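# Load sawn bar into lathe chuck, clamp, shut door

## Task

Take the sawn bar from the rack and put it into the lathe chuck, aligned with the spindle, with its clean (unburred) end seated on the stop steps at the rear of the jaws; the opposite end carries the saw burr. Then the chuck must be clamped on the bar and the lathe door closed.

## Robot and tools

Robot: two Doosan M1013 arms, left_arm and right_arm, each with a Robotiq 140 gripper. Calibrated bases in the scene frame: left_arm (-0.015, +0.665, +0.245), right_arm (+0.077, -0.700, +0.245). Scene frame: origin at table-top height midway between the arms, +z up, +x out over the table, left_arm on +y. The lathe sits behind the bases toward -x; its chuck faces +y. Left_arm's fingers can fold: grip only with the outer quarter of the pads (near the tips), because a grip closer to the palm can be loose or slip, and a tip pushed onto a surface folds quietly. Right_arm's fingers are rigid. Each gripper's fingers point along its own +z and close along its y; end_effector_position is the point between closed pads, with the tips about 33 mm further out at small openings (9 mm when wide open).

execute_actions(actions, cameras): a list of actions run in order. An action may hold "rows" (up to 15), "steps" (1-450 control steps of 1/30 s, default 15, at least one per row), "until", and a "lathe" command. Each row is 18 numbers in [-1, 1], one list covering both arms: left dx, dy, dz, rx, ry, rz, gripper position, force_limit, speed, then the same nine for the right arm. The six pose numbers are an offset, not a pose, measured in that arm's own Hand target axes from the Hand target held when the action began; every row counts from that same start, so each row is a full offset, not an increment. Scale: 1.0 = 0.6 m or 180 degrees; rx, ry, rz form one rotation vector. A zero offset means hold the Hand target. Always send the gripper values you want kept (0 is a real command). Ramp offsets gradually (about 0.01 per row = 0.18 m/s) to avoid shaking a held part. After the last row the arm keeps heading for that row's target for the remaining steps.
Gripper: position +1 = open 140 mm, about -0.8 pads touch, -1 closes until blocked. force_limit -1..+1 sets press force (about 14 to 58 N); speed -1..+1 sets closing speed (30 to 250 mm/s), and faster closes grip harder. object_status 2 means holding after a close; 3 means reached target or pads met; 0 moving; 1 blocked while opening. position_measured is in counts (3 open, 230 pads met).
Lathe commands: {"lathe": {"door": "open"|"shut", "chuck": "clamp"|"open", "air_blast": true}} or {"stop": true} alone. until conditions read only lathe fields (door_state, chuck_state, seat_state, refusals), e.g. {"lathe": {"chuck_state": "clamped"}}; numbers need a comparison like [">", 0]. An invalid value refuses the whole call. An empty actions list returns the full state.

move(target, speed, blend, stop_force, zero, blocking, cameras): straight-line path for each gripper. target is one 18-number row or a list of up to 15 such rows, same layout and scale as above, every row an offset from the Hand target at the move's start. speed in m/s, 0.002-0.5 (default 0.25), one value or one per target; blend in m rounds corners. stop_force 10-80 N ends an arm's path on felt push; use it slowly and with a small value, don't use it when the gripper turns, and leave it out when backing off a contact. The path does not avoid obstacles. Don't route close past an arm's own base. The result adds a move: line (done, off_target, moving, held, fault) plus limits. blocking=false returns early; then use wait or stop before issuing new rows or moves.
wait(seconds 0-10), stop() brakes a running move, zoom_image(camera, region [x0,y0,x1,y1], at most 504x504), read_manual, finished_scene(scene).

Cameras: cam_high, cam_low, cam_chuck, cam_machine, cam_left_wrist, cam_right_wrist.

Result lines: end_effector_position (m) and quat in the scene frame, Hand target (the base for the next offsets), Tool commands, object_status, joint positions/torques, external torques, flange force (includes held weight), lathe door_state (shut/open/between), chuck_state (open/clamped/closed_empty/between; clamped means holding a bar of the right size), seat_state (home means the bar end sits on all three step sensors). Warnings: pose unreachable, faults, MOTOR HOT.

Suggested order: open the door, find the burr end by zooming, grip the bar, carry it in aligned with the spindle with the clean end toward the jaws' steps, push gently until seat_state reads home, clamp (wait for clamped), release, withdraw the arm, shut the door. If a chip blocks seating, remove the bar first, then use air_blast.

Avoid: dropping or releasing parts while moving, hitting things fast, pressing past firm contact (a 144 N force or joint torque limit causes a 10 s fault stop), arm-to-arm contact, twisting or holding a heavy part far off-centre, knocking anything off the table or into the chip pan, and the door closing on the arm. Long holds and stretched poses heat motors.

Each tool is called after "Call:" as a command line: name --argument value for each argument, lists and objects as JSON in quotes; but a table of rows of numbers goes row by row, as --pt "numbers of a row", without its own name.

## Session

Call:
execute_actions --actions '[{"lathe":{"door":"open","air_blast":true},"steps":15}]'

Scene clock: 0.70 s.
left_arm: end_effector_position=(+0.1107, -0.0807, +0.1130) position_measured=3 object_status=3 end_effector_quat_wxyz=(-0.270, +0.068, +0.928, -0.249) | right_arm: end_effector_position=(+1.0989, -0.1998, +0.2449) position_measured=3 object_status=3 end_effector_quat_wxyz=(-0.032, +0.769, -0.532, +0.352)
Joint positions: left_arm=[-1.202 0.745 1.923 1.834 -0.752 1.687] | right_arm=[0.533 1.002 1.008 2.322 -0.947 0.674]
Joint torques (N m): left_arm=[-0.23 -98.58 -23.77 -1.57 -1.22 0.14] | right_arm=[2.66 -132.01 -40.59 -4.57 0.08 -0.18]
External joint torques (N m): left_arm=[0.17 2.92 0.03 0.2 -0.27 -0.16] | right_arm=[-2.87 3.93 0.31 0.41 -0.07 0.16]
Flange force (N): left_arm=[-3.9 -0.2 2.8] | right_arm=[-1.6 -4.2 5.5]
Hand target: left_arm +0.1107, -0.0807, +0.1130; -0.270, +0.068, +0.928, -0.249 | right_arm +1.0989, -0.1998, +0.2449; -0.032, +0.769, -0.532, +0.352
Tool commands: left_gripper/position=+1.0 left_gripper/force_limit=+1.0 left_gripper/speed=+1.0 right_gripper/position=+1.0 right_gripper/force_limit=+1.0 right_gripper/speed=+1.0
lathe: door_state=between chuck_state=open seat_state=open
camera_calibration:
cam_left_wrist: T_world_to_cam=[[0.00267074, 0.866316, -0.49949, 0.13793], [0.976683, -0.109485, -0.184669, -0.0942775], [-0.214668, -0.48735, -0.846409, 0.219752], [0, 0, 0, 1]]
cam_right_wrist: T_world_to_cam=[[-0.791787, -0.420241, -0.443251, 0.905575], [-0.359121, 0.907305, -0.218701, 0.635777], [0.494071, -0.0139845, -0.869309, -0.194769], [0, 0, 0, 1]]

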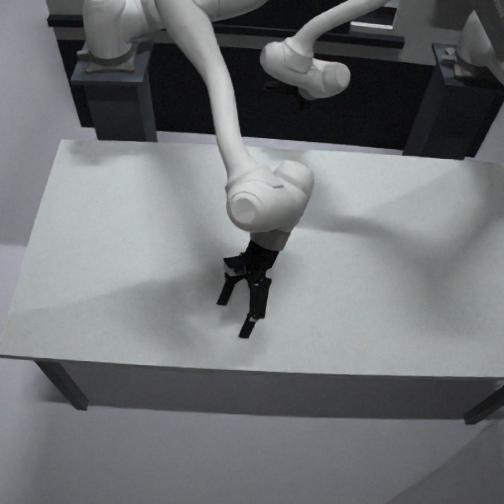

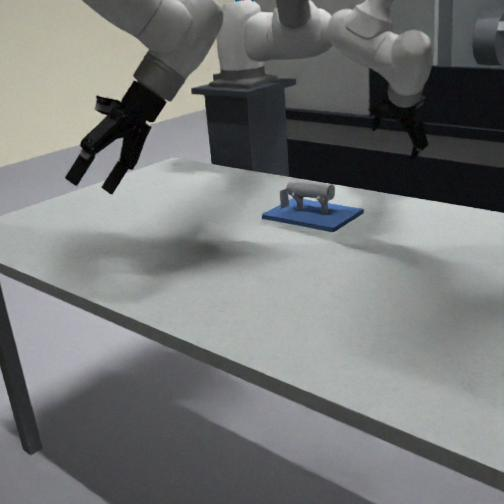

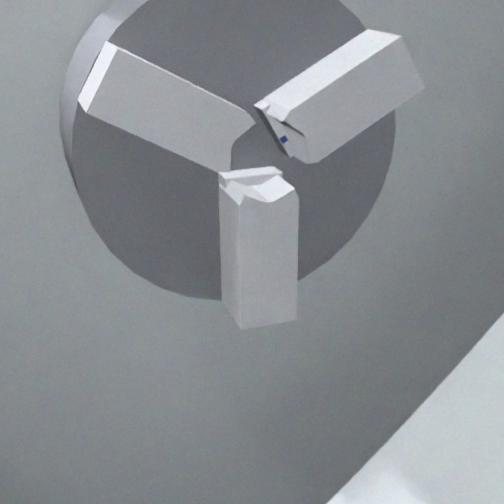

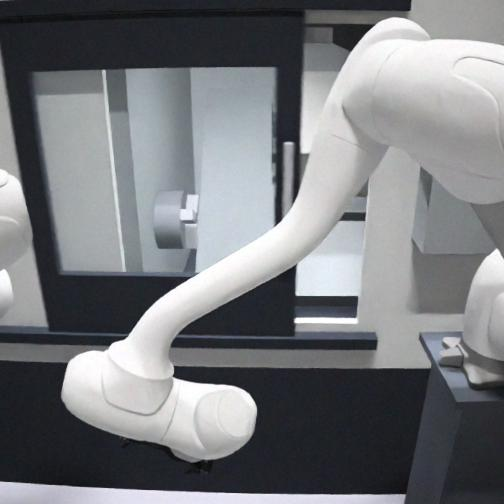

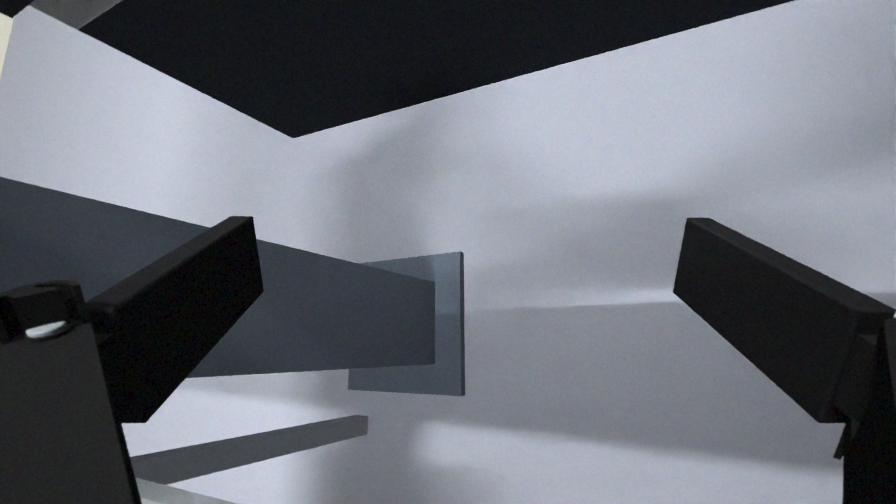

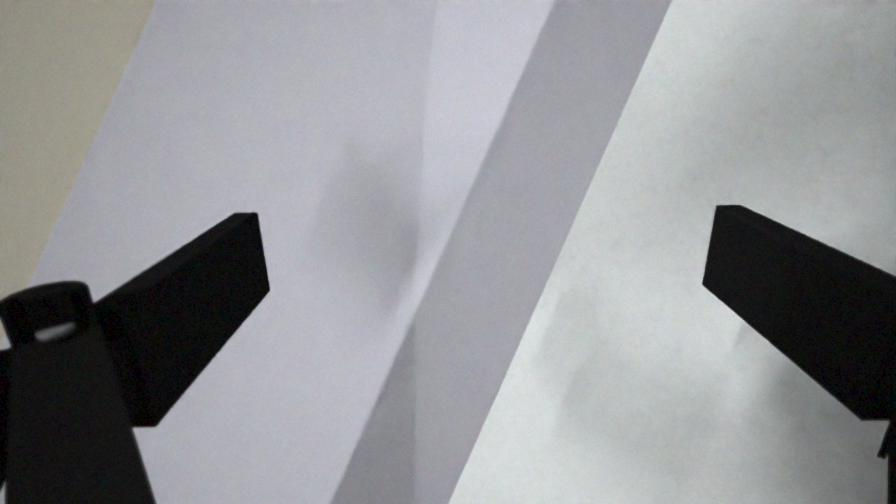

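Call:
zoom_image --camera "cam_low" --region '[240, 160, 390, 250]'

Call:
zoom_image --camera "cam_chuck" --region '[180, 60, 340, 230]'

Call:
execute_actions --actions '[{"steps":60,"until":{"lathe":{"door_state":"open"}}}]' --cameras '["cam_machine","cam_chuck","cam_low"]'

Call:
zoom_image --camera "cam_machine" --region '[100, 140, 300, 300]'

Scaled by 3.360 from the camera's 504x504 image, which has a finer 720x720 frame.

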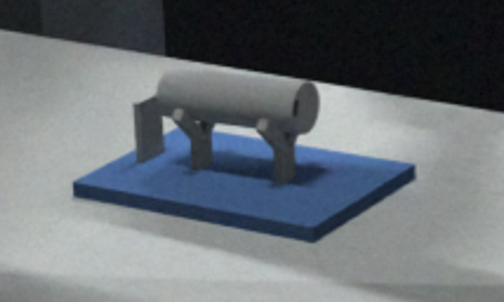

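Scaled by 2.965 from the camera's 504x504 image, which has a finer 720x720 frame.

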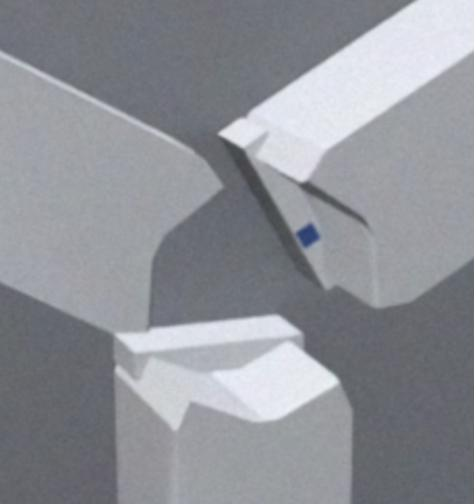

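Scene clock: 4.13 s.
left_arm: end_effector_position=(+0.1107, -0.0807, +0.1130) position_measured=3 object_status=3 end_effector_quat_wxyz=(-0.270, +0.068, +0.928, -0.249) | right_arm: end_effector_position=(+1.0989, -0.1998, +0.2449) position_measured=3 object_status=3 end_effector_quat_wxyz=(-0.032, +0.769, -0.532, +0.352)
Joint positions: left_arm=[-1.202 0.745 1.923 1.834 -0.752 1.687] | right_arm=[0.533 1.002 1.008 2.322 -0.947 0.674]
Joint torques (N m): left_arm=[-0.29 -98.74 -23.77 -1.65 -1.21 0.2] | right_arm=[3.14 -131.71 -40.58 -4.55 0.11 -0.22]
External joint torques (N m): left_arm=[0.06 3.45 0.08 0.29 -0.28 -0.22] | right_arm=[-3.71 2.93 0.05 0.36 -0.1 0.2]
Flange force (N): left_arm=[-4.5 -0.4 3.3] | right_arm=[-0.2 -3.8 5.1]
Hand target: left_arm +0.1107, -0.0807, +0.1130; -0.270, +0.068, +0.928, -0.249 | right_arm +1.0989, -0.1998, +0.2449; -0.032, +0.769, -0.532, +0.352
Tool commands: left_gripper/position=+1.0 left_gripper/force_limit=+1.0 left_gripper/speed=+1.0 right_gripper/position=+1.0 right_gripper/force_limit=+1.0 right_gripper/speed=+1.0
lathe: door_state=open chuck_state=open seat_state=open
Images, in order: cam_low, cam_chuck, cam_machine.

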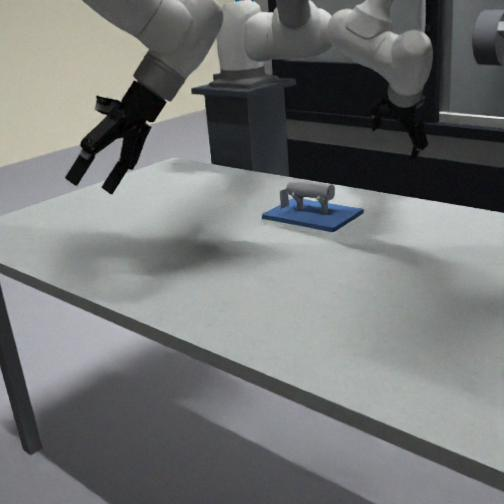

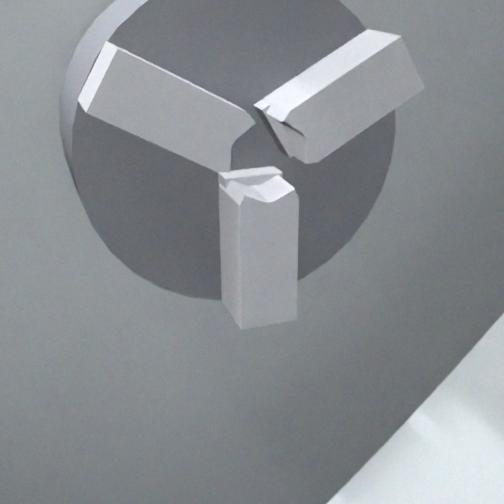

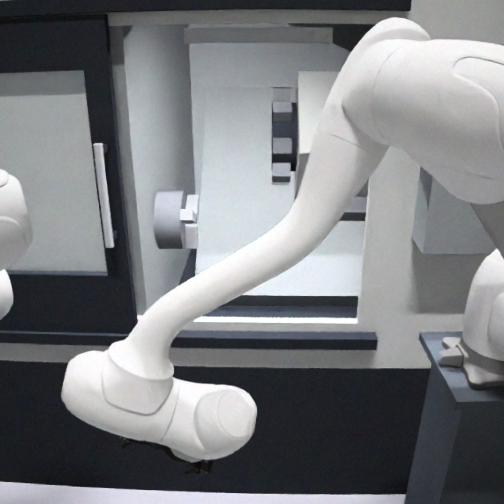

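Scaled by 2.520 from the camera's 504x504 image, which has a finer 720x720 frame.

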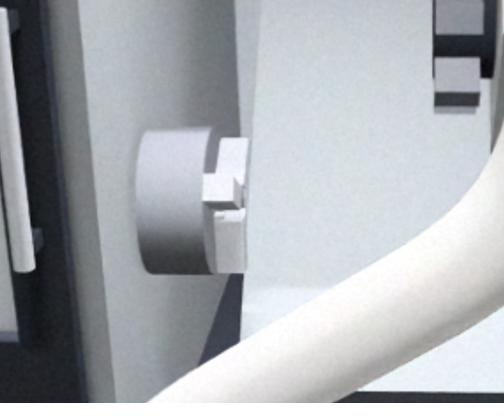

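Call:
move --target '[-0.425,-0.165,-0.402,-0.26,-0.011,0.4306,1,1,1,0,0,0,0,0,0,1,1,1]' --cameras '["cam_left_wrist","cam_low"]'

Call:
zoom_image --camera "cam_left_wrist" --region '[250, 100, 650, 500]'

Scene clock: 14.03 s.
left_arm: end_effector_position=(+0.4559, -0.1302, +0.2196) position_measured=3 object_status=3 end_effector_quat_wxyz=(+0.001, +0.707, +0.707, +0.001) | right_arm: end_effector_position=(+1.0989, -0.1998, +0.2449) position_measured=3 object_status=3 end_effector_quat_wxyz=(-0.032, +0.769, -0.532, +0.352)
Joint positions: left_arm=[-1.119 0.79 1.309 3.144 -1.041 2.065] | right_arm=[0.533 1.002 1.008 2.322 -0.947 0.674]
Joint torques (N m): left_arm=[-0.33 -115.21 -36.52 -3.99 0.09 0.15] | right_arm=[2.6 -131.95 -40.81 -4.6 0.1 -0.23]
External joint torques (N m): left_arm=[0.79 2.72 -0.51 0.22 -0.14 -0.15] | right_arm=[-2.98 3.21 0.24 0.4 -0.09 0.21]
Flange force (N): left_arm=[-4.4 3.4 1.9] | right_arm=[-0.9 -3.5 4.9]
Hand target: left_arm +0.4559, -0.1302, +0.2196; +0.001, +0.707, +0.707, +0.001 | right_arm +1.0989, -0.1998, +0.2449; -0.032, +0.769, -0.532, +0.352
Off the commanded pose: left_arm 0.000 m, 0 deg | right_arm 0.000 m, 0 deg.
lathe: door_state=open chuck_state=open seat_state=open
move: done
camera_calibration:
cam_left_wrist: T_world_to_cam=[[0.999928, -0.0102509, 0.00631509, -0.446741], [-0.0117871, -0.940399, 0.33987, -0.189921], [0.00245474, -0.33992, -0.940451, 0.300748], [0, 0, 0, 1]]
Images, in order: cam_low, cam_left_wrist.

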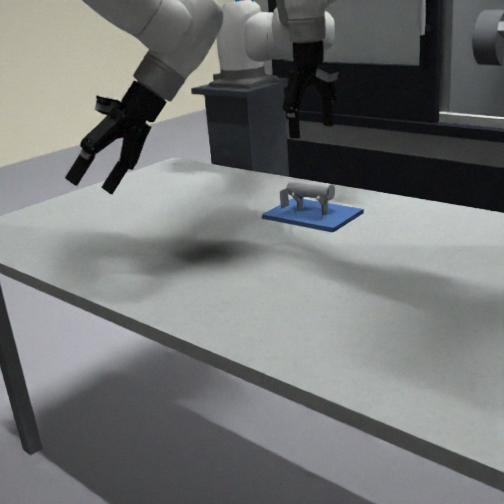

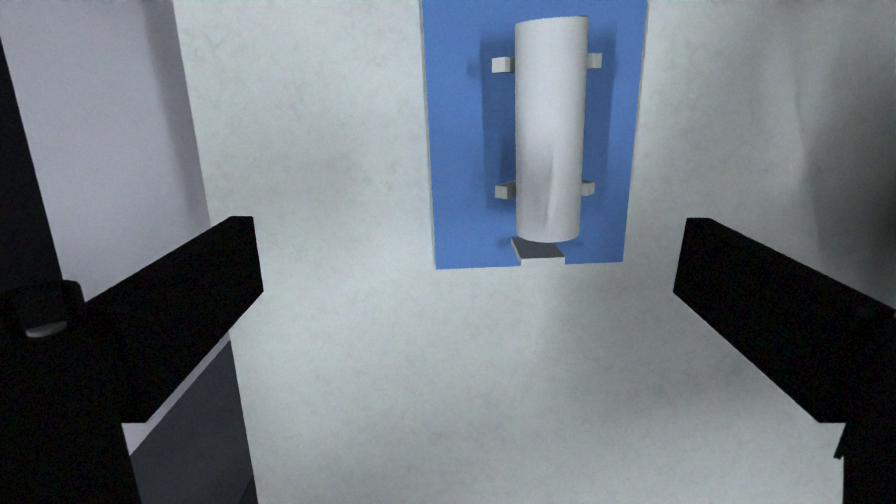

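Scaled by 1.260 from the camera's 896x504 image, which has a finer 1280x720 frame.

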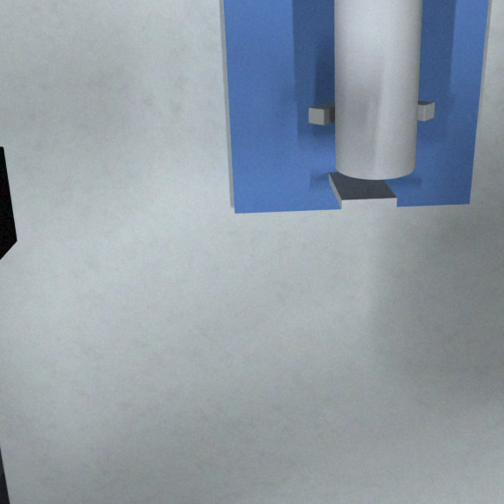

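Call:
move --target '[0.28,0.07,0,0,0,0,1,1,1,0,0,0,0,0,0,1,1,1]' --cameras '["cam_left_wrist"]'

Call:
zoom_image --camera "cam_left_wrist" --region '[390, 120, 610, 330]'

Call:
move --target '[-0.56,0,0,0,0,0,1,1,1,0,0,0,0,0,0,1,1,1]' --cameras '["cam_left_wrist"]'

Scene clock: 18.97 s.
Off the commanded pose: left_arm 0.000 m, 0 deg | right_arm 0.000 m, 0 deg.
lathe: door_state=open chuck_state=open seat_state=open
move: done
camera_calibration:
cam_left_wrist: T_world_to_cam=[[0.999927, -0.0103405, 0.00632929, -0.486918], [-0.0118761, -0.940406, 0.339845, -0.0314533], [0.00243793, -0.339895, -0.94046, 0.357834], [0, 0, 0, 1]]
Images, in order: cam_left_wrist.

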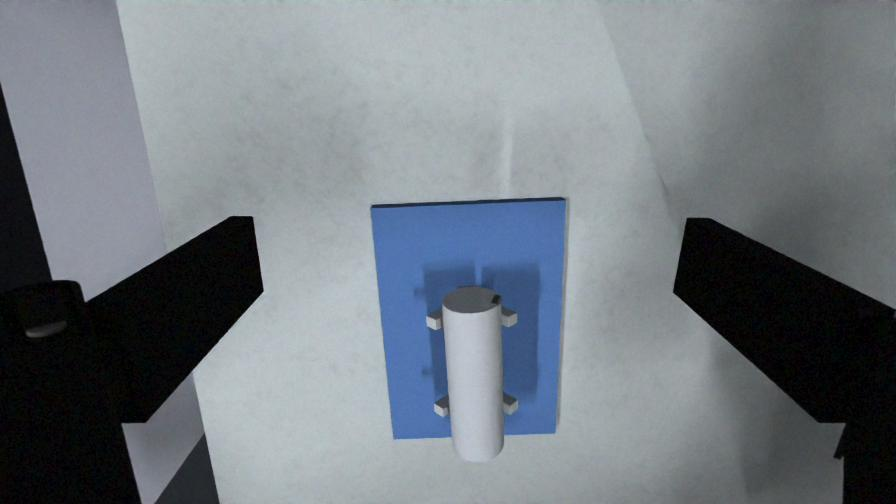

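Scaled by 2.291 from the camera's 896x504 image, which has a finer 1280x720 frame.

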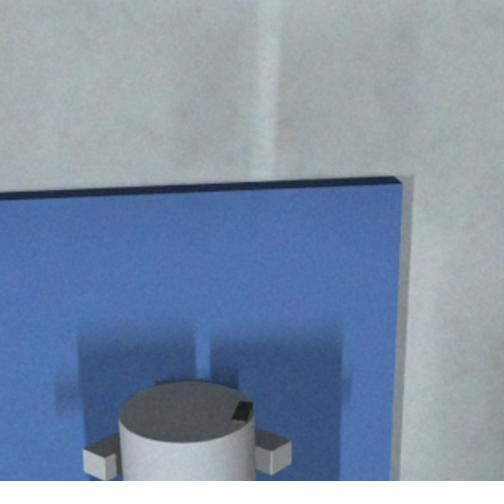

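Scene clock: 20.43 s.
left_arm: end_effector_position=(+0.4966, -0.1667, +0.2200) position_measured=3 object_status=3 end_effector_quat_wxyz=(+0.003, +0.707, +0.707, +0.000) | right_arm: end_effector_position=(+1.0989, -0.1998, +0.2449) position_measured=3 object_status=3 end_effector_quat_wxyz=(-0.032, +0.769, -0.532, +0.352)
Joint positions: left_arm=[-1.1 0.867 1.161 3.143 -1.109 2.085] | right_arm=[0.533 1.002 1.008 2.322 -0.947 0.674]
Joint torques (N m): left_arm=[-0.41 -122.62 -38.25 -4.16 0.14 0.15] | right_arm=[2.23 -132.54 -40.61 -4.59 0.15 -0.21]
External joint torques (N m): left_arm=[0.47 2.86 -0.39 0.22 -0.18 -0.15] | right_arm=[-1.48 3.42 -0.04 0.37 -0.13 0.19]
Flange force (N): left_arm=[-4.9 3.4 1.8] | right_arm=[-2.5 -4.6 4.4]
Hand target: left_arm +0.4966, -0.1667, +0.2200; +0.003, +0.707, +0.707, +0.000 (not the last commanded pose) | right_arm +1.0989, -0.1998, +0.2449; -0.032, +0.769, -0.532, +0.352
Off the commanded pose: left_arm 0.131 m, 0 deg | right_arm 0.000 m, 0 deg.
lathe: door_state=open chuck_state=open seat_state=open
move: held (left_arm; a check stopped the path); limits=held
pose unreachable (left arm): on one or more control steps of this call, first in action 0 (counted from 0), this arm could not follow its commanded pose, so it was not sent that pose on those steps. It may still have moved: this result reports where it is.
cause: moving toward the commanded pose would bring a part of the arm too close to another arm (a part of this arm just beyond joint 4 (forearm roll) and a part of the right arm just beyond its joint 2 (shoulder), where that arm would come to rest).
camera_calibration:
cam_left_wrist: T_world_to_cam=[[0.99991, -0.0106866, 0.00811866, -0.488224], [-0.0128254, -0.939057, 0.343523, -0.223973], [0.00395279, -0.343596, -0.939109, 0.287011], [0, 0, 0, 1]]
Images, in order: cam_left_wrist.

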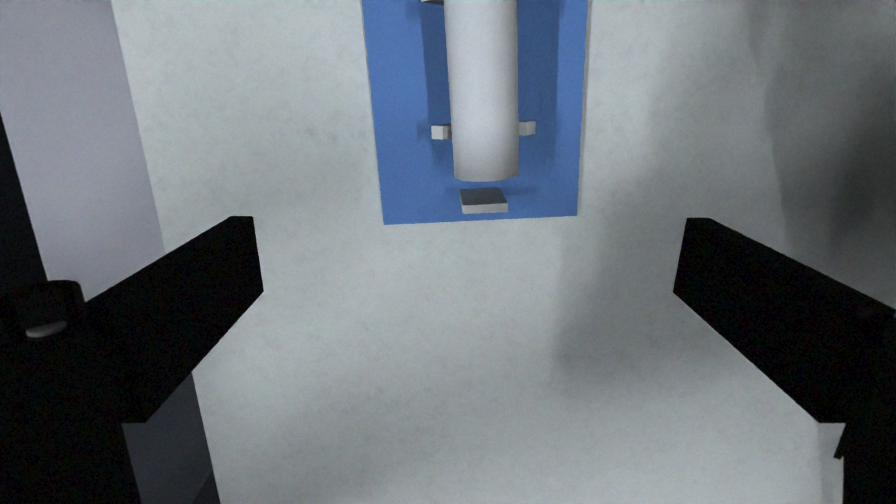

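Call:
move --pt "0.111 0.012 0 0 0 -0.0194 1 1 1 0 0 0 0 0 0 1 1 1" --pt "0.111 0.012 0.218 0 0 -0.0194 1 1 1 0 0 0 0 0 0 1 1 1" --speed 0.12 --cameras '["cam_left_wrist","cam_low"]'

Call:
zoom_image --camera "cam_low" --region '[230, 110, 380, 240]'

Scene clock: 28.43 s.
left_arm: end_effector_position=(+0.5042, -0.1004, +0.0890) position_measured=3 object_status=3 end_effector_quat_wxyz=(+0.003, +0.685, +0.728, +0.000) | right_arm: end_effector_position=(+1.0989, -0.1998, +0.2449) position_measured=3 object_status=3 end_effector_quat_wxyz=(-0.032, +0.769, -0.532, +0.352)
Joint positions: left_arm=[-1.057 0.914 1.345 3.143 -0.878 2.067] | right_arm=[0.533 1.002 1.008 2.322 -0.947 0.674]
Joint torques (N m): left_arm=[-0.46 -120.29 -32.71 -3.57 0.23 0.13] | right_arm=[2.68 -132.25 -40.8 -4.58 0.09 -0.27]
External joint torques (N m): left_arm=[0.62 3.26 -0.33 0.19 -0.28 -0.13] | right_arm=[-2.94 4.12 0.54 0.42 -0.09 0.25]
Flange force (N): left_arm=[-4.4 3.2 3.1] | right_arm=[-1.5 -3.5 5.6]
Hand target: left_arm +0.5043, -0.1006, +0.0890; +0.003, +0.685, +0.728, +0.000 | right_arm +1.0989, -0.1998, +0.2449; -0.032, +0.769, -0.532, +0.352
Off the commanded pose: left_arm 0.000 m, 0 deg | right_arm 0.000 m, 0 deg.
lathe: door_state=open chuck_state=open seat_state=open
move: done
camera_calibration:
cam_left_wrist: T_world_to_cam=[[0.998704, 0.0502923, 0.00776982, -0.487308], [0.0445646, -0.938051, 0.34362, -0.145484], [0.0245699, -0.342829, -0.939077, 0.176409], [0, 0, 0, 1]]
Images, in order: cam_low, cam_left_wrist.

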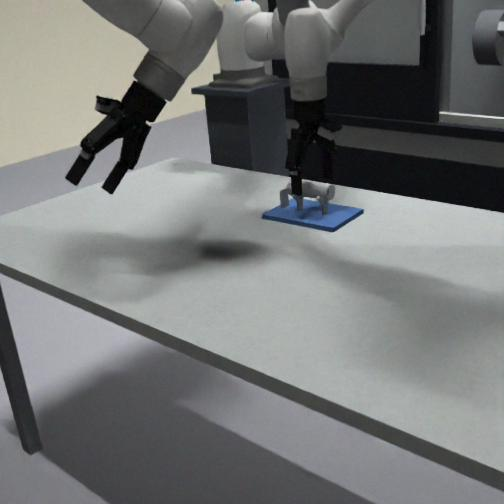

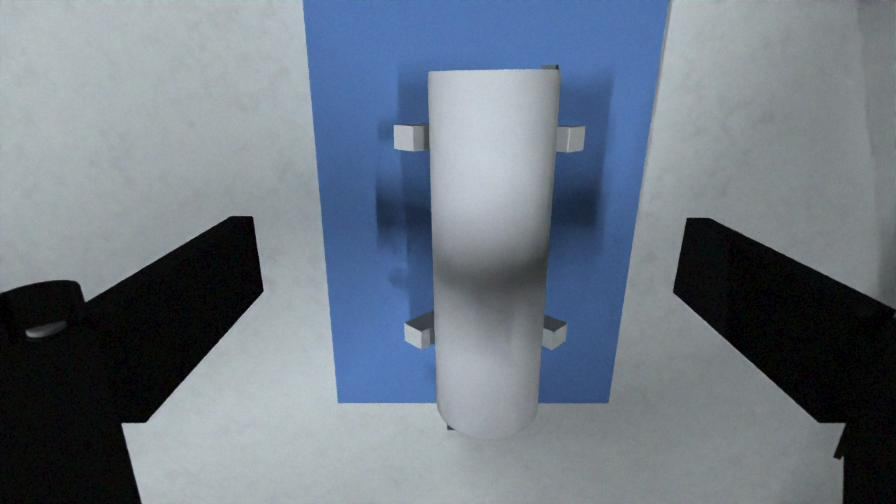

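Scaled by 3.360 from the camera's 504x504 image, which has a finer 720x720 frame.

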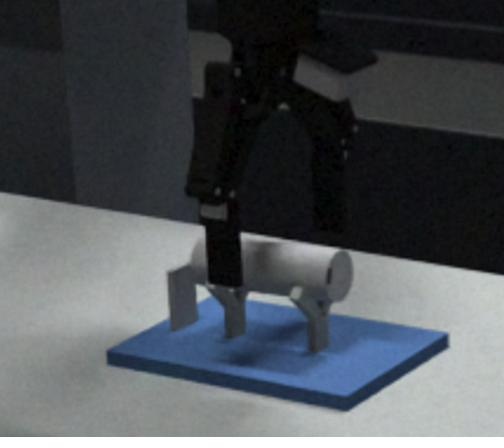

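Call:
move --target '[0,0.0117,0,0,0,0,1,1,1,0,0,0,0,0,0,1,1,1]' --speed 0.1 --cameras '[]'

Call:
execute_actions --actions '[{"rows":[[0,0,0,0,0,0,-1,0.6,-1,0,0,0,0,0,0,1,1,1]],"steps":150}]' --cameras '["cam_left_wrist","cam_low"]'

Call:
zoom_image --camera "cam_low" --region '[230, 110, 380, 240]'

Scene clock: 31.07 s.
Off the commanded pose: left_arm 0.000 m, 0 deg | right_arm 0.000 m, 0 deg.
lathe: door_state=open chuck_state=open seat_state=open
move: done

Scene clock: 36.27 s.
left_arm: end_effector_position=(+0.5113, -0.1001, +0.0890) position_measured=172 object_status=2 end_effector_quat_wxyz=(+0.003, +0.685, +0.728, +0.000) | right_arm: end_effector_position=(+1.0989, -0.1998, +0.2449) position_measured=3 object_status=3 end_effector_quat_wxyz=(-0.032, +0.769, -0.532, +0.352)
Joint positions: left_arm=[-1.051 0.918 1.335 3.143 -0.883 2.073] | right_arm=[0.533 1.002 1.008 2.322 -0.947 0.674]
Joint torques (N m): left_arm=[8.19 -110.91 -29 -0.27 0.23 0.93] | right_arm=[2.97 -131.47 -40.81 -4.62 0.01 -0.2]
External joint torques (N m): left_arm=[-7.68 -6.67 -4.3 -3.12 -0.27 -0.93] | right_arm=[-3.08 2.96 0.36 0.44 0 0.18]
Flange force (N): left_arm=[-7.6 -6.2 -7.6] | right_arm=[-0.3 -2.8 4.6]
Hand target: left_arm +0.5113, -0.1001, +0.0890; +0.003, +0.685, +0.728, +0.000 | right_arm +1.0989, -0.1998, +0.2449; -0.032, +0.769, -0.532, +0.352
Off the commanded pose: left_arm 0.000 m, 0 deg | right_arm 0.000 m, 0 deg.
lathe: door_state=open chuck_state=open seat_state=open
camera_calibration:
cam_left_wrist: T_world_to_cam=[[0.998703, 0.0502999, 0.00785226, -0.494404], [0.0445392, -0.937992, 0.343784, -0.145527], [0.0246576, -0.342988, -0.939016, 0.176291], [0, 0, 0, 1]]
Images, in order: cam_low, cam_left_wrist.

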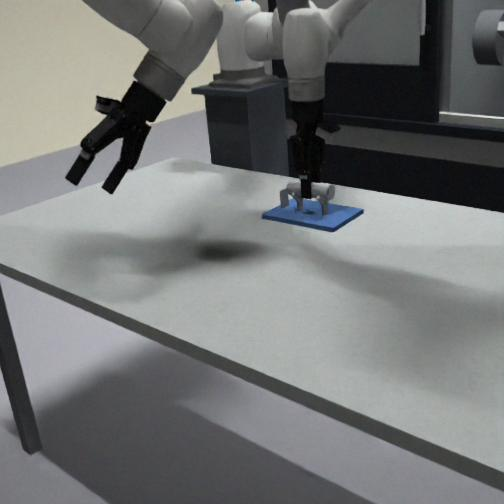

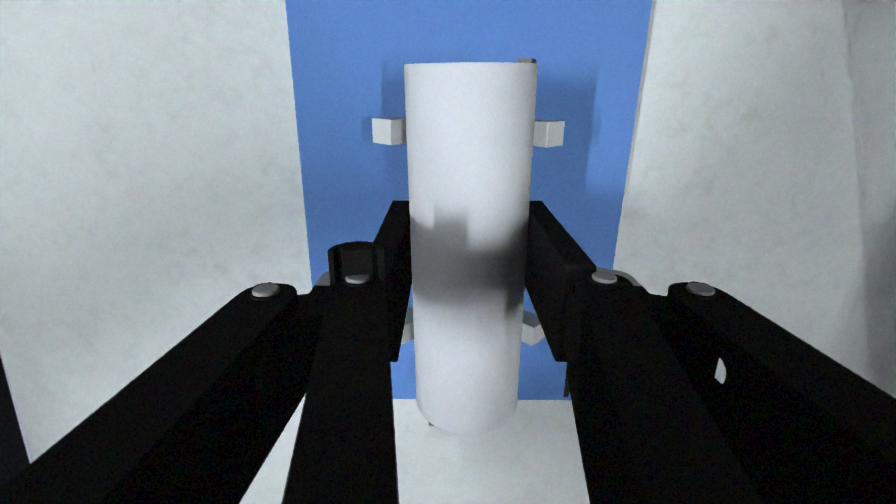

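Scaled by 3.360 from the camera's 504x504 image, which has a finer 720x720 frame.

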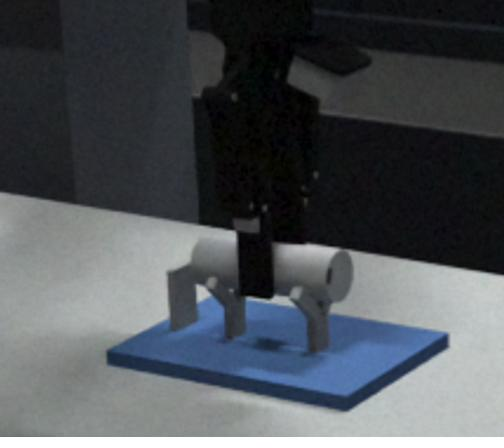

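Call:
move --pt "0 0 -0.1 0 0 0 -1 0.6 -1 0 0 0 0 0 0 1 1 1" --pt "0 0 -0.3 0 0 0 -1 0.6 -1 0 0 0 0 0 0 1 1 1" --pt "0.172 -0.673 -0.605 0 0 0.0194 -1 0.6 -1 0 0 0 0 0 0 1 1 1" --speed '[0.06,0.15,0.22]' --blend '[0.02,0.05,0]'

Scene clock: 42.90 s.
left_arm: end_effector_position=(+0.5084, -0.0991, +0.2470) position_measured=172 object_status=2 end_effector_quat_wxyz=(+0.003, +0.686, +0.728, +0.000) | right_arm: end_effector_position=(+1.0989, -0.1998, +0.2449) position_measured=3 object_status=3 end_effector_quat_wxyz=(-0.032, +0.769, -0.532, +0.352)
Joint positions: left_arm=[-1.053 0.769 1.294 3.143 -1.074 2.072] | right_arm=[0.533 1.002 1.008 2.322 -0.947 0.674]
Joint torques (N m): left_arm=[-0.87 -118.44 -40.09 -4.04 0.18 0.17] | right_arm=[3.04 -132.15 -40.79 -4.66 0.04 -0.16]
External joint torques (N m): left_arm=[0.5 6.57 2.17 0.16 -0.21 -0.17] | right_arm=[-3.02 2.77 0.01 0.44 -0.03 0.14]
Flange force (N): left_arm=[-3.2 2.3 6.1] | right_arm=[-0.5 -3.8 4.6]
Hand target: left_arm +0.5085, -0.0991, +0.2470; +0.003, +0.686, +0.728, +0.000 (not the last commanded pose) | right_arm +1.0989, -0.1998, +0.2449; -0.032, +0.769, -0.532, +0.352
Off the commanded pose: left_arm 0.462 m, 3 deg | right_arm 0.000 m, 0 deg.
lathe: door_state=open chuck_state=open seat_state=open
move: held (left_arm; a check stopped the path); path passed 1 of 3 targets; limits=held
pose unreachable (left arm): on one or more control steps of this call, first in action 0 (counted from 0), this arm could not follow its commanded pose, so it was not sent that pose on those steps. It may still have moved: this result reports where it is.
cause: moving toward the commanded pose would bring a part of the arm too close to another arm (a part of this arm just beyond joint 4 (forearm roll) and a part of the right arm just beyond its joint 2 (shoulder), where that arm would come to rest).
camera_calibration:
cam_left_wrist: T_world_to_cam=[[0.998746, 0.0494401, 0.00789303, -0.492944], [0.0437146, -0.937987, 0.343903, -0.198321], [0.0244062, -0.343127, -0.938972, 0.325152], [0, 0, 0, 1]]
cam_right_wrist: T_world_to_cam=[[-0.791786, -0.42024, -0.443252, 0.905576], [-0.35912, 0.907305, -0.218701, 0.635777], [0.494072, -0.0139837, -0.869309, -0.19477], [0, 0, 0, 1]]

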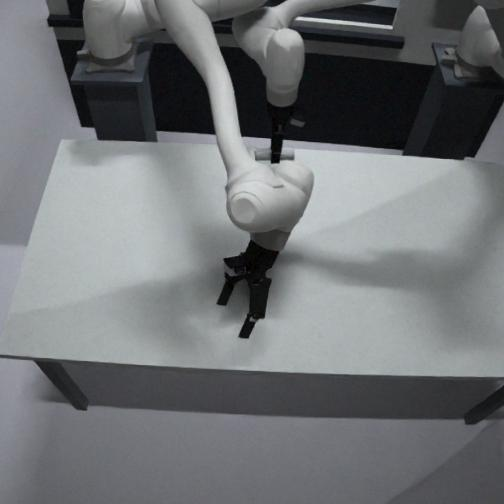

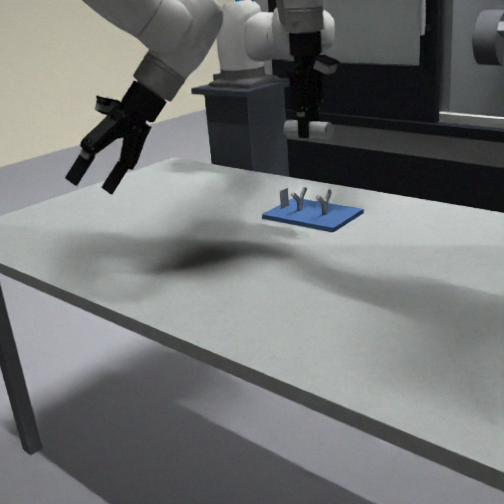

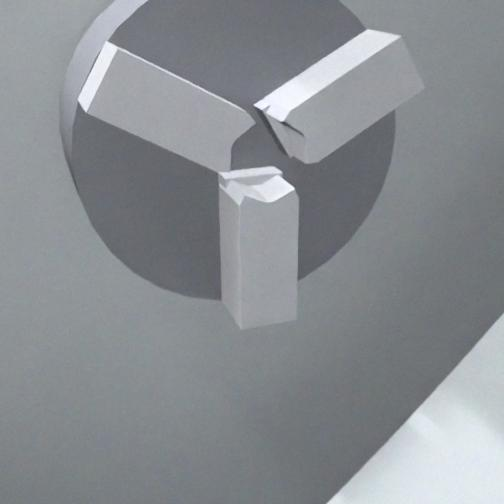

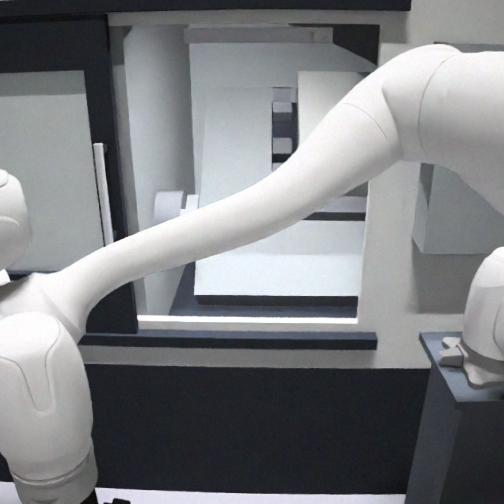

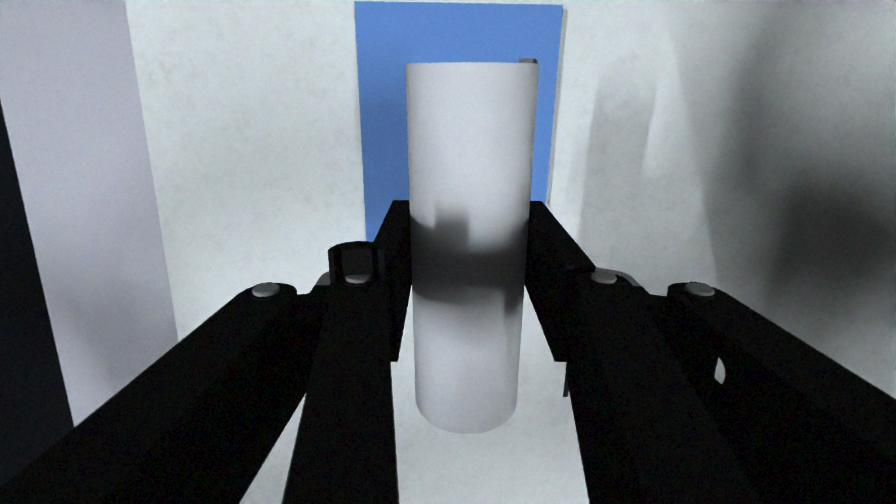

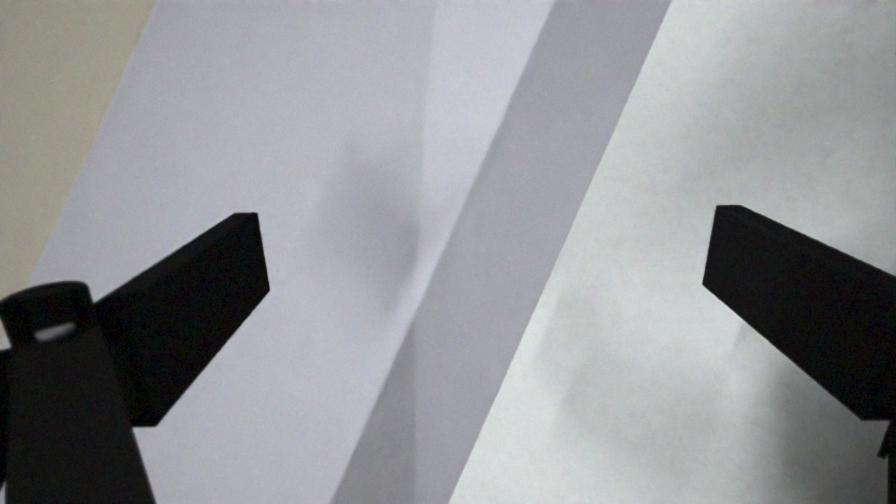

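Call:
move --target '[0,0,0,0,0,0,-1,0.6,-1,0.838,0.398,0.12,-0.0817,0.0683,0.1206,1,1,1]' --cameras '["cam_high"]'

Scene clock: 47.17 s.
left_arm: end_effector_position=(+0.5085, -0.0991, +0.2470) position_measured=172 object_status=2 end_effector_quat_wxyz=(+0.003, +0.686, +0.728, +0.000) | right_arm: end_effector_position=(+1.0435, -0.7493, +0.3445) position_measured=3 object_status=3 end_effector_quat_wxyz=(-0.057, -0.612, +0.708, -0.349)
Joint positions: left_arm=[-1.053 0.769 1.294 3.143 -1.074 2.073] | right_arm=[0.055 0.668 1.45 2.261 -0.894 0.795]
Joint torques (N m): left_arm=[-0.66 -118.34 -39.15 -4.01 0.19 0.17] | right_arm=[2.99 -105.84 -38.86 -4.21 -0.17 -0.18]
External joint torques (N m): left_arm=[0.56 6.37 1.11 0.12 -0.22 -0.17] | right_arm=[-3.13 2.89 0.28 0.42 -0.03 0.16]
Flange force (N): left_arm=[-5.5 3.8 5.4] | right_arm=[0.2 -2.4 4.8]
Hand target: left_arm +0.5085, -0.0991, +0.2470; +0.003, +0.686, +0.728, +0.000 | right_arm +1.0436, -0.7494, +0.3446; -0.057, -0.612, +0.708, -0.349
Off the commanded pose: left_arm 0.000 m, 0 deg | right_arm 0.000 m, 0 deg.
lathe: door_state=open chuck_state=open seat_state=open
move: done
Images, in order: cam_high.

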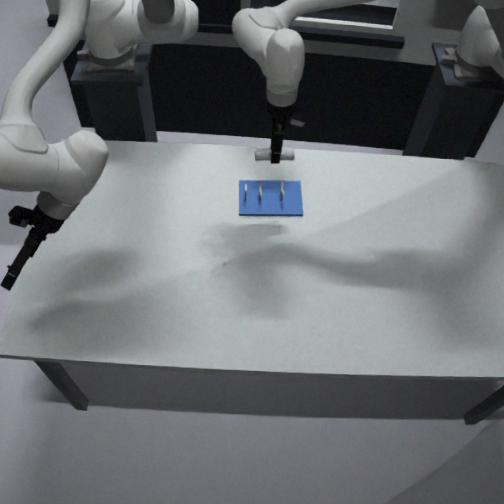

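Call:
move --target '[0.204,-0.6675,-0.342,0,0,0.0194,-1,0.6,-1,0,0,0,0,0,0,1,1,1]' --speed 0.22 --cameras '["cam_machine"]'

Scene clock: 50.47 s.
left_arm: end_effector_position=(+0.1007, -0.0002, +0.4502) position_measured=172 object_status=2 end_effector_quat_wxyz=(+0.003, +0.707, +0.707, +0.000) | right_arm: end_effector_position=(+1.0436, -0.7494, +0.3446) position_measured=3 object_status=3 end_effector_quat_wxyz=(-0.057, -0.612, +0.708, -0.349)
Joint positions: left_arm=[-1.496 0.256 1.71 3.145 -1.172 1.689] | right_arm=[0.055 0.668 1.45 2.261 -0.894 0.795]
Joint torques (N m): left_arm=[-0.96 -71.65 -40.94 -4.25 0.18 0.16] | right_arm=[3.02 -105.85 -38.65 -4.19 -0.11 -0.19]
External joint torques (N m): left_arm=[1.22 4.94 1.18 0.18 -0.22 -0.16] | right_arm=[-2.77 1.82 -0.16 0.36 -0.1 0.17]
Flange force (N): left_arm=[-4.9 2.4 4.1] | right_arm=[0.6 -2.5 3.5]
Hand target: left_arm +0.1006, -0.0002, +0.4502; +0.003, +0.707, +0.707, +0.000 | right_arm +1.0436, -0.7494, +0.3446; -0.057, -0.612, +0.708, -0.349
Off the commanded pose: left_arm 0.000 m, 0 deg | right_arm 0.000 m, 0 deg.
lathe: door_state=open chuck_state=open seat_state=open
move: done
Images, in order: cam_machine.

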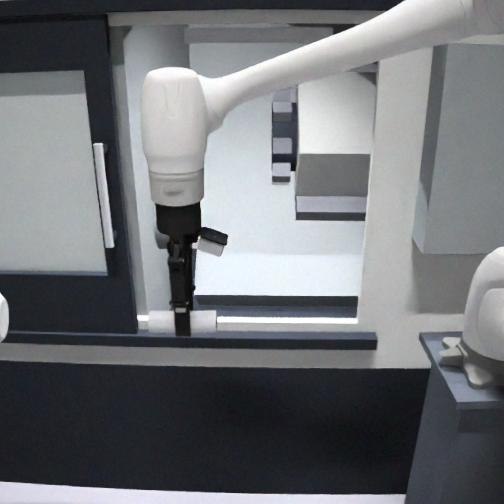

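Call:
move --pt "0.1 -0.634 0 0.25 0 0 -1 0.6 -1 0 0 0 0 0 0 1 1 1" --pt "0.167 -0.99 0.08 0.4167 0 0 -1 0.6 -1 0 0 0 0 0 0 1 1 1" --speed 0.22 --blend '[0.05,0]' --cameras '["cam_machine","cam_chuck","cam_left_wrist","cam_high"]'

Scene clock: 55.53 s.
left_arm: end_effector_position=(-0.4931, +0.1003, +0.3996) position_measured=172 object_status=2 end_effector_quat_wxyz=(-0.428, +0.563, +0.561, -0.430) | right_arm: end_effector_position=(+1.0436, -0.7494, +0.3446) position_measured=3 object_status=3 end_effector_quat_wxyz=(-0.057, -0.612, +0.708, -0.349)
Joint positions: left_arm=[-1.946 0.462 2.094 1.444 -1.168 2.542] | right_arm=[0.055 0.668 1.45 2.261 -0.894 0.795]
Joint torques (N m): left_arm=[-0.85 -81.15 -29.62 -2 -3.11 0.08] | right_arm=[2.69 -105.56 -38.7 -4.2 -0.2 -0.16]
External joint torques (N m): left_arm=[0.94 5.88 1.58 0.88 0.86 -0.13] | right_arm=[-2.75 2.59 0.07 0.4 0 0.14]
Flange force (N): left_arm=[-4.1 8.4 1.2] | right_arm=[0.0 -2.6 4.3]
Hand target: left_arm -0.4931, +0.1003, +0.3996; -0.428, +0.563, +0.561, -0.430 | right_arm +1.0436, -0.7494, +0.3446; -0.057, -0.612, +0.708, -0.349
Off the commanded pose: left_arm 0.000 m, 0 deg | right_arm 0.000 m, 0 deg.
lathe: door_state=open chuck_state=open seat_state=open
move: done
camera_calibration:
cam_left_wrist: T_world_to_cam=[[0.266593, -0.0147997, -0.963696, 0.529937], [0.324398, -0.940166, 0.104178, 0.214366], [-0.907576, -0.340394, -0.24584, -0.175549], [0, 0, 0, 1]]
Images, in order: cam_high, cam_chuck, cam_machine, cam_left_wrist.

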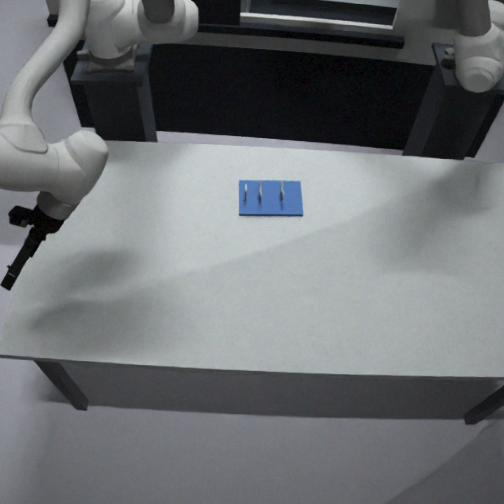

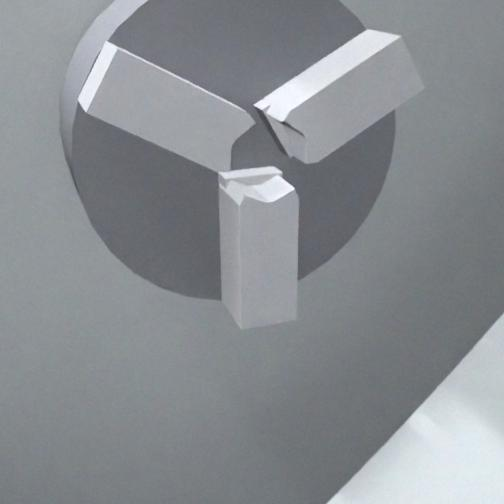

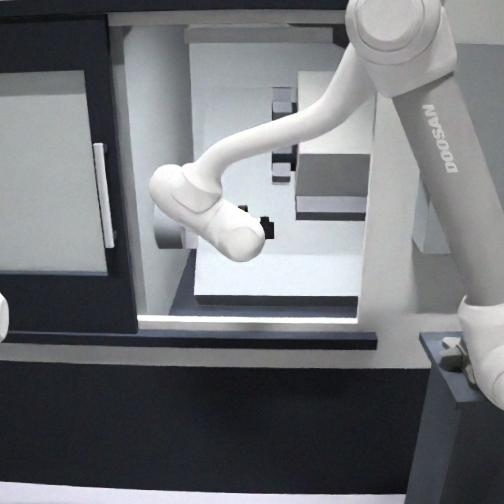

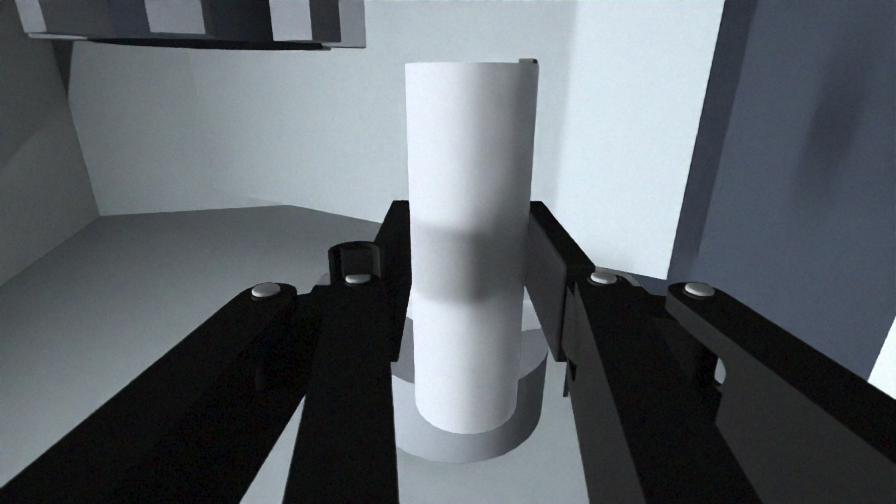

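Call:
move --target '[-0.067,0.026,0.507,0,0,0,-1,0.6,-1,0,0,0,0,0,0,1,1,1]' --speed 0.15 --cameras '["cam_machine","cam_chuck","cam_left_wrist"]'

Call:
zoom_image --camera "cam_machine" --region '[120, 150, 280, 280]'

Call:
zoom_image --camera "cam_left_wrist" --region '[340, 200, 640, 504]'

Scene clock: 61.37 s.
left_arm: end_effector_position=(-0.7826, +0.0599, +0.3049) position_measured=172 object_status=2 end_effector_quat_wxyz=(-0.428, +0.563, +0.561, -0.430) | right_arm: end_effector_position=(+1.0436, -0.7494, +0.3446) position_measured=3 object_status=3 end_effector_quat_wxyz=(-0.057, -0.612, +0.708, -0.349)
Joint positions: left_arm=[-2.297 0.76 1.762 1.141 -0.968 2.567] | right_arm=[0.055 0.668 1.45 2.261 -0.894 0.795]
Joint torques (N m): left_arm=[-1.1 -111.02 -31.61 -1.2 -3.22 0.01] | right_arm=[3.07 -106.06 -39.09 -4.21 -0.24 -0.19]
External joint torques (N m): left_arm=[1.02 8.06 1.79 1.02 0.92 -0.06] | right_arm=[-3.24 3.08 0.55 0.42 0.03 0.17]
Flange force (N): left_arm=[-5.4 8.6 3.8] | right_arm=[0.3 -1.9 5.0]
Hand target: left_arm -0.7826, +0.0599, +0.3049; -0.428, +0.563, +0.561, -0.430 | right_arm +1.0436, -0.7494, +0.3446; -0.057, -0.612, +0.708, -0.349
Off the commanded pose: left_arm 0.000 m, 0 deg | right_arm 0.000 m, 0 deg.
lathe: door_state=open chuck_state=open seat_state=open
move: done
camera_calibration:
cam_left_wrist: T_world_to_cam=[[0.266548, -0.0148238, -0.963708, 0.515223], [0.324414, -0.94016, 0.10419, 0.280186], [-0.907583, -0.340412, -0.245788, -0.475277], [0, 0, 0, 1]]
Images, in order: cam_chuck, cam_machine, cam_left_wrist.

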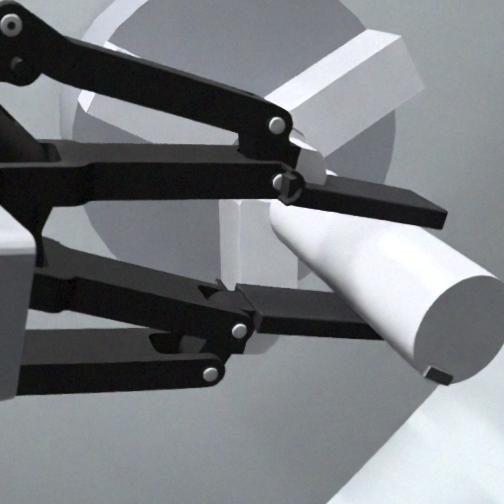

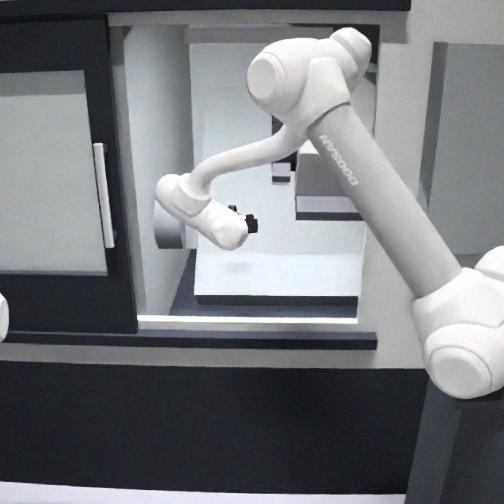

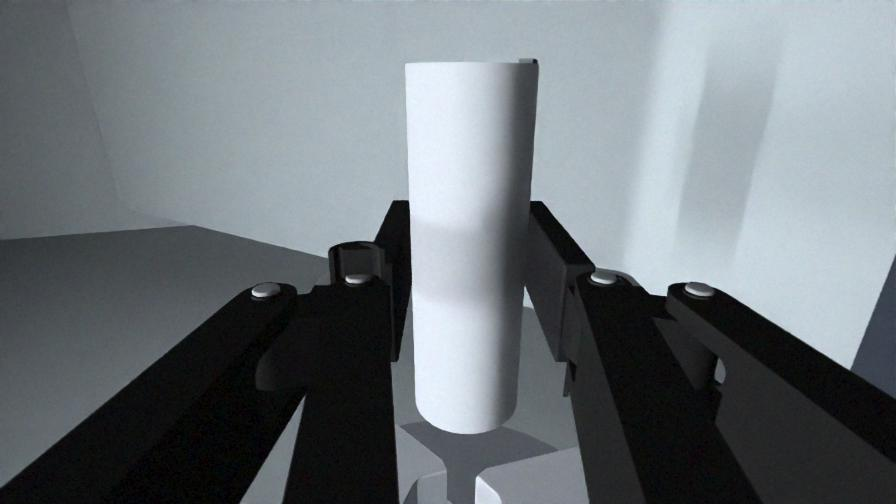

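Scaled by 3.150 from the camera's 504x504 image, which has a finer 720x720 frame.

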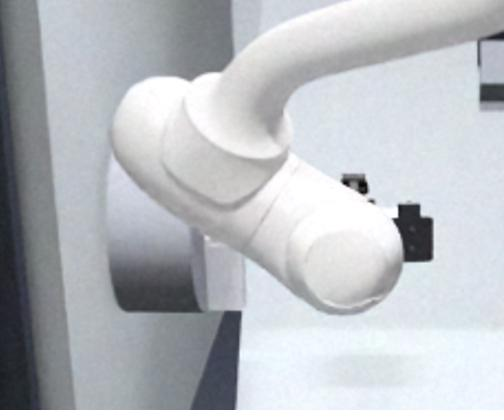

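Scaled by 1.658 from the camera's 896x504 image, which has a finer 1280x720 frame.

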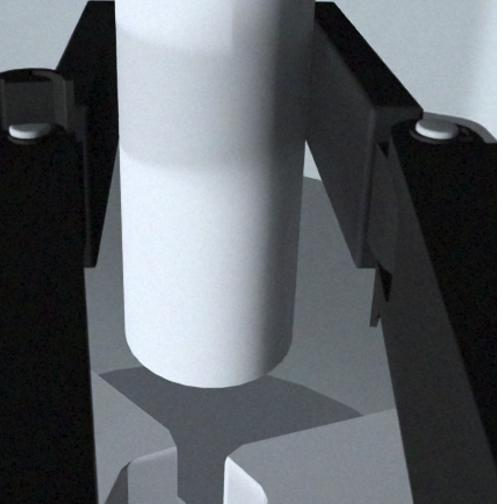

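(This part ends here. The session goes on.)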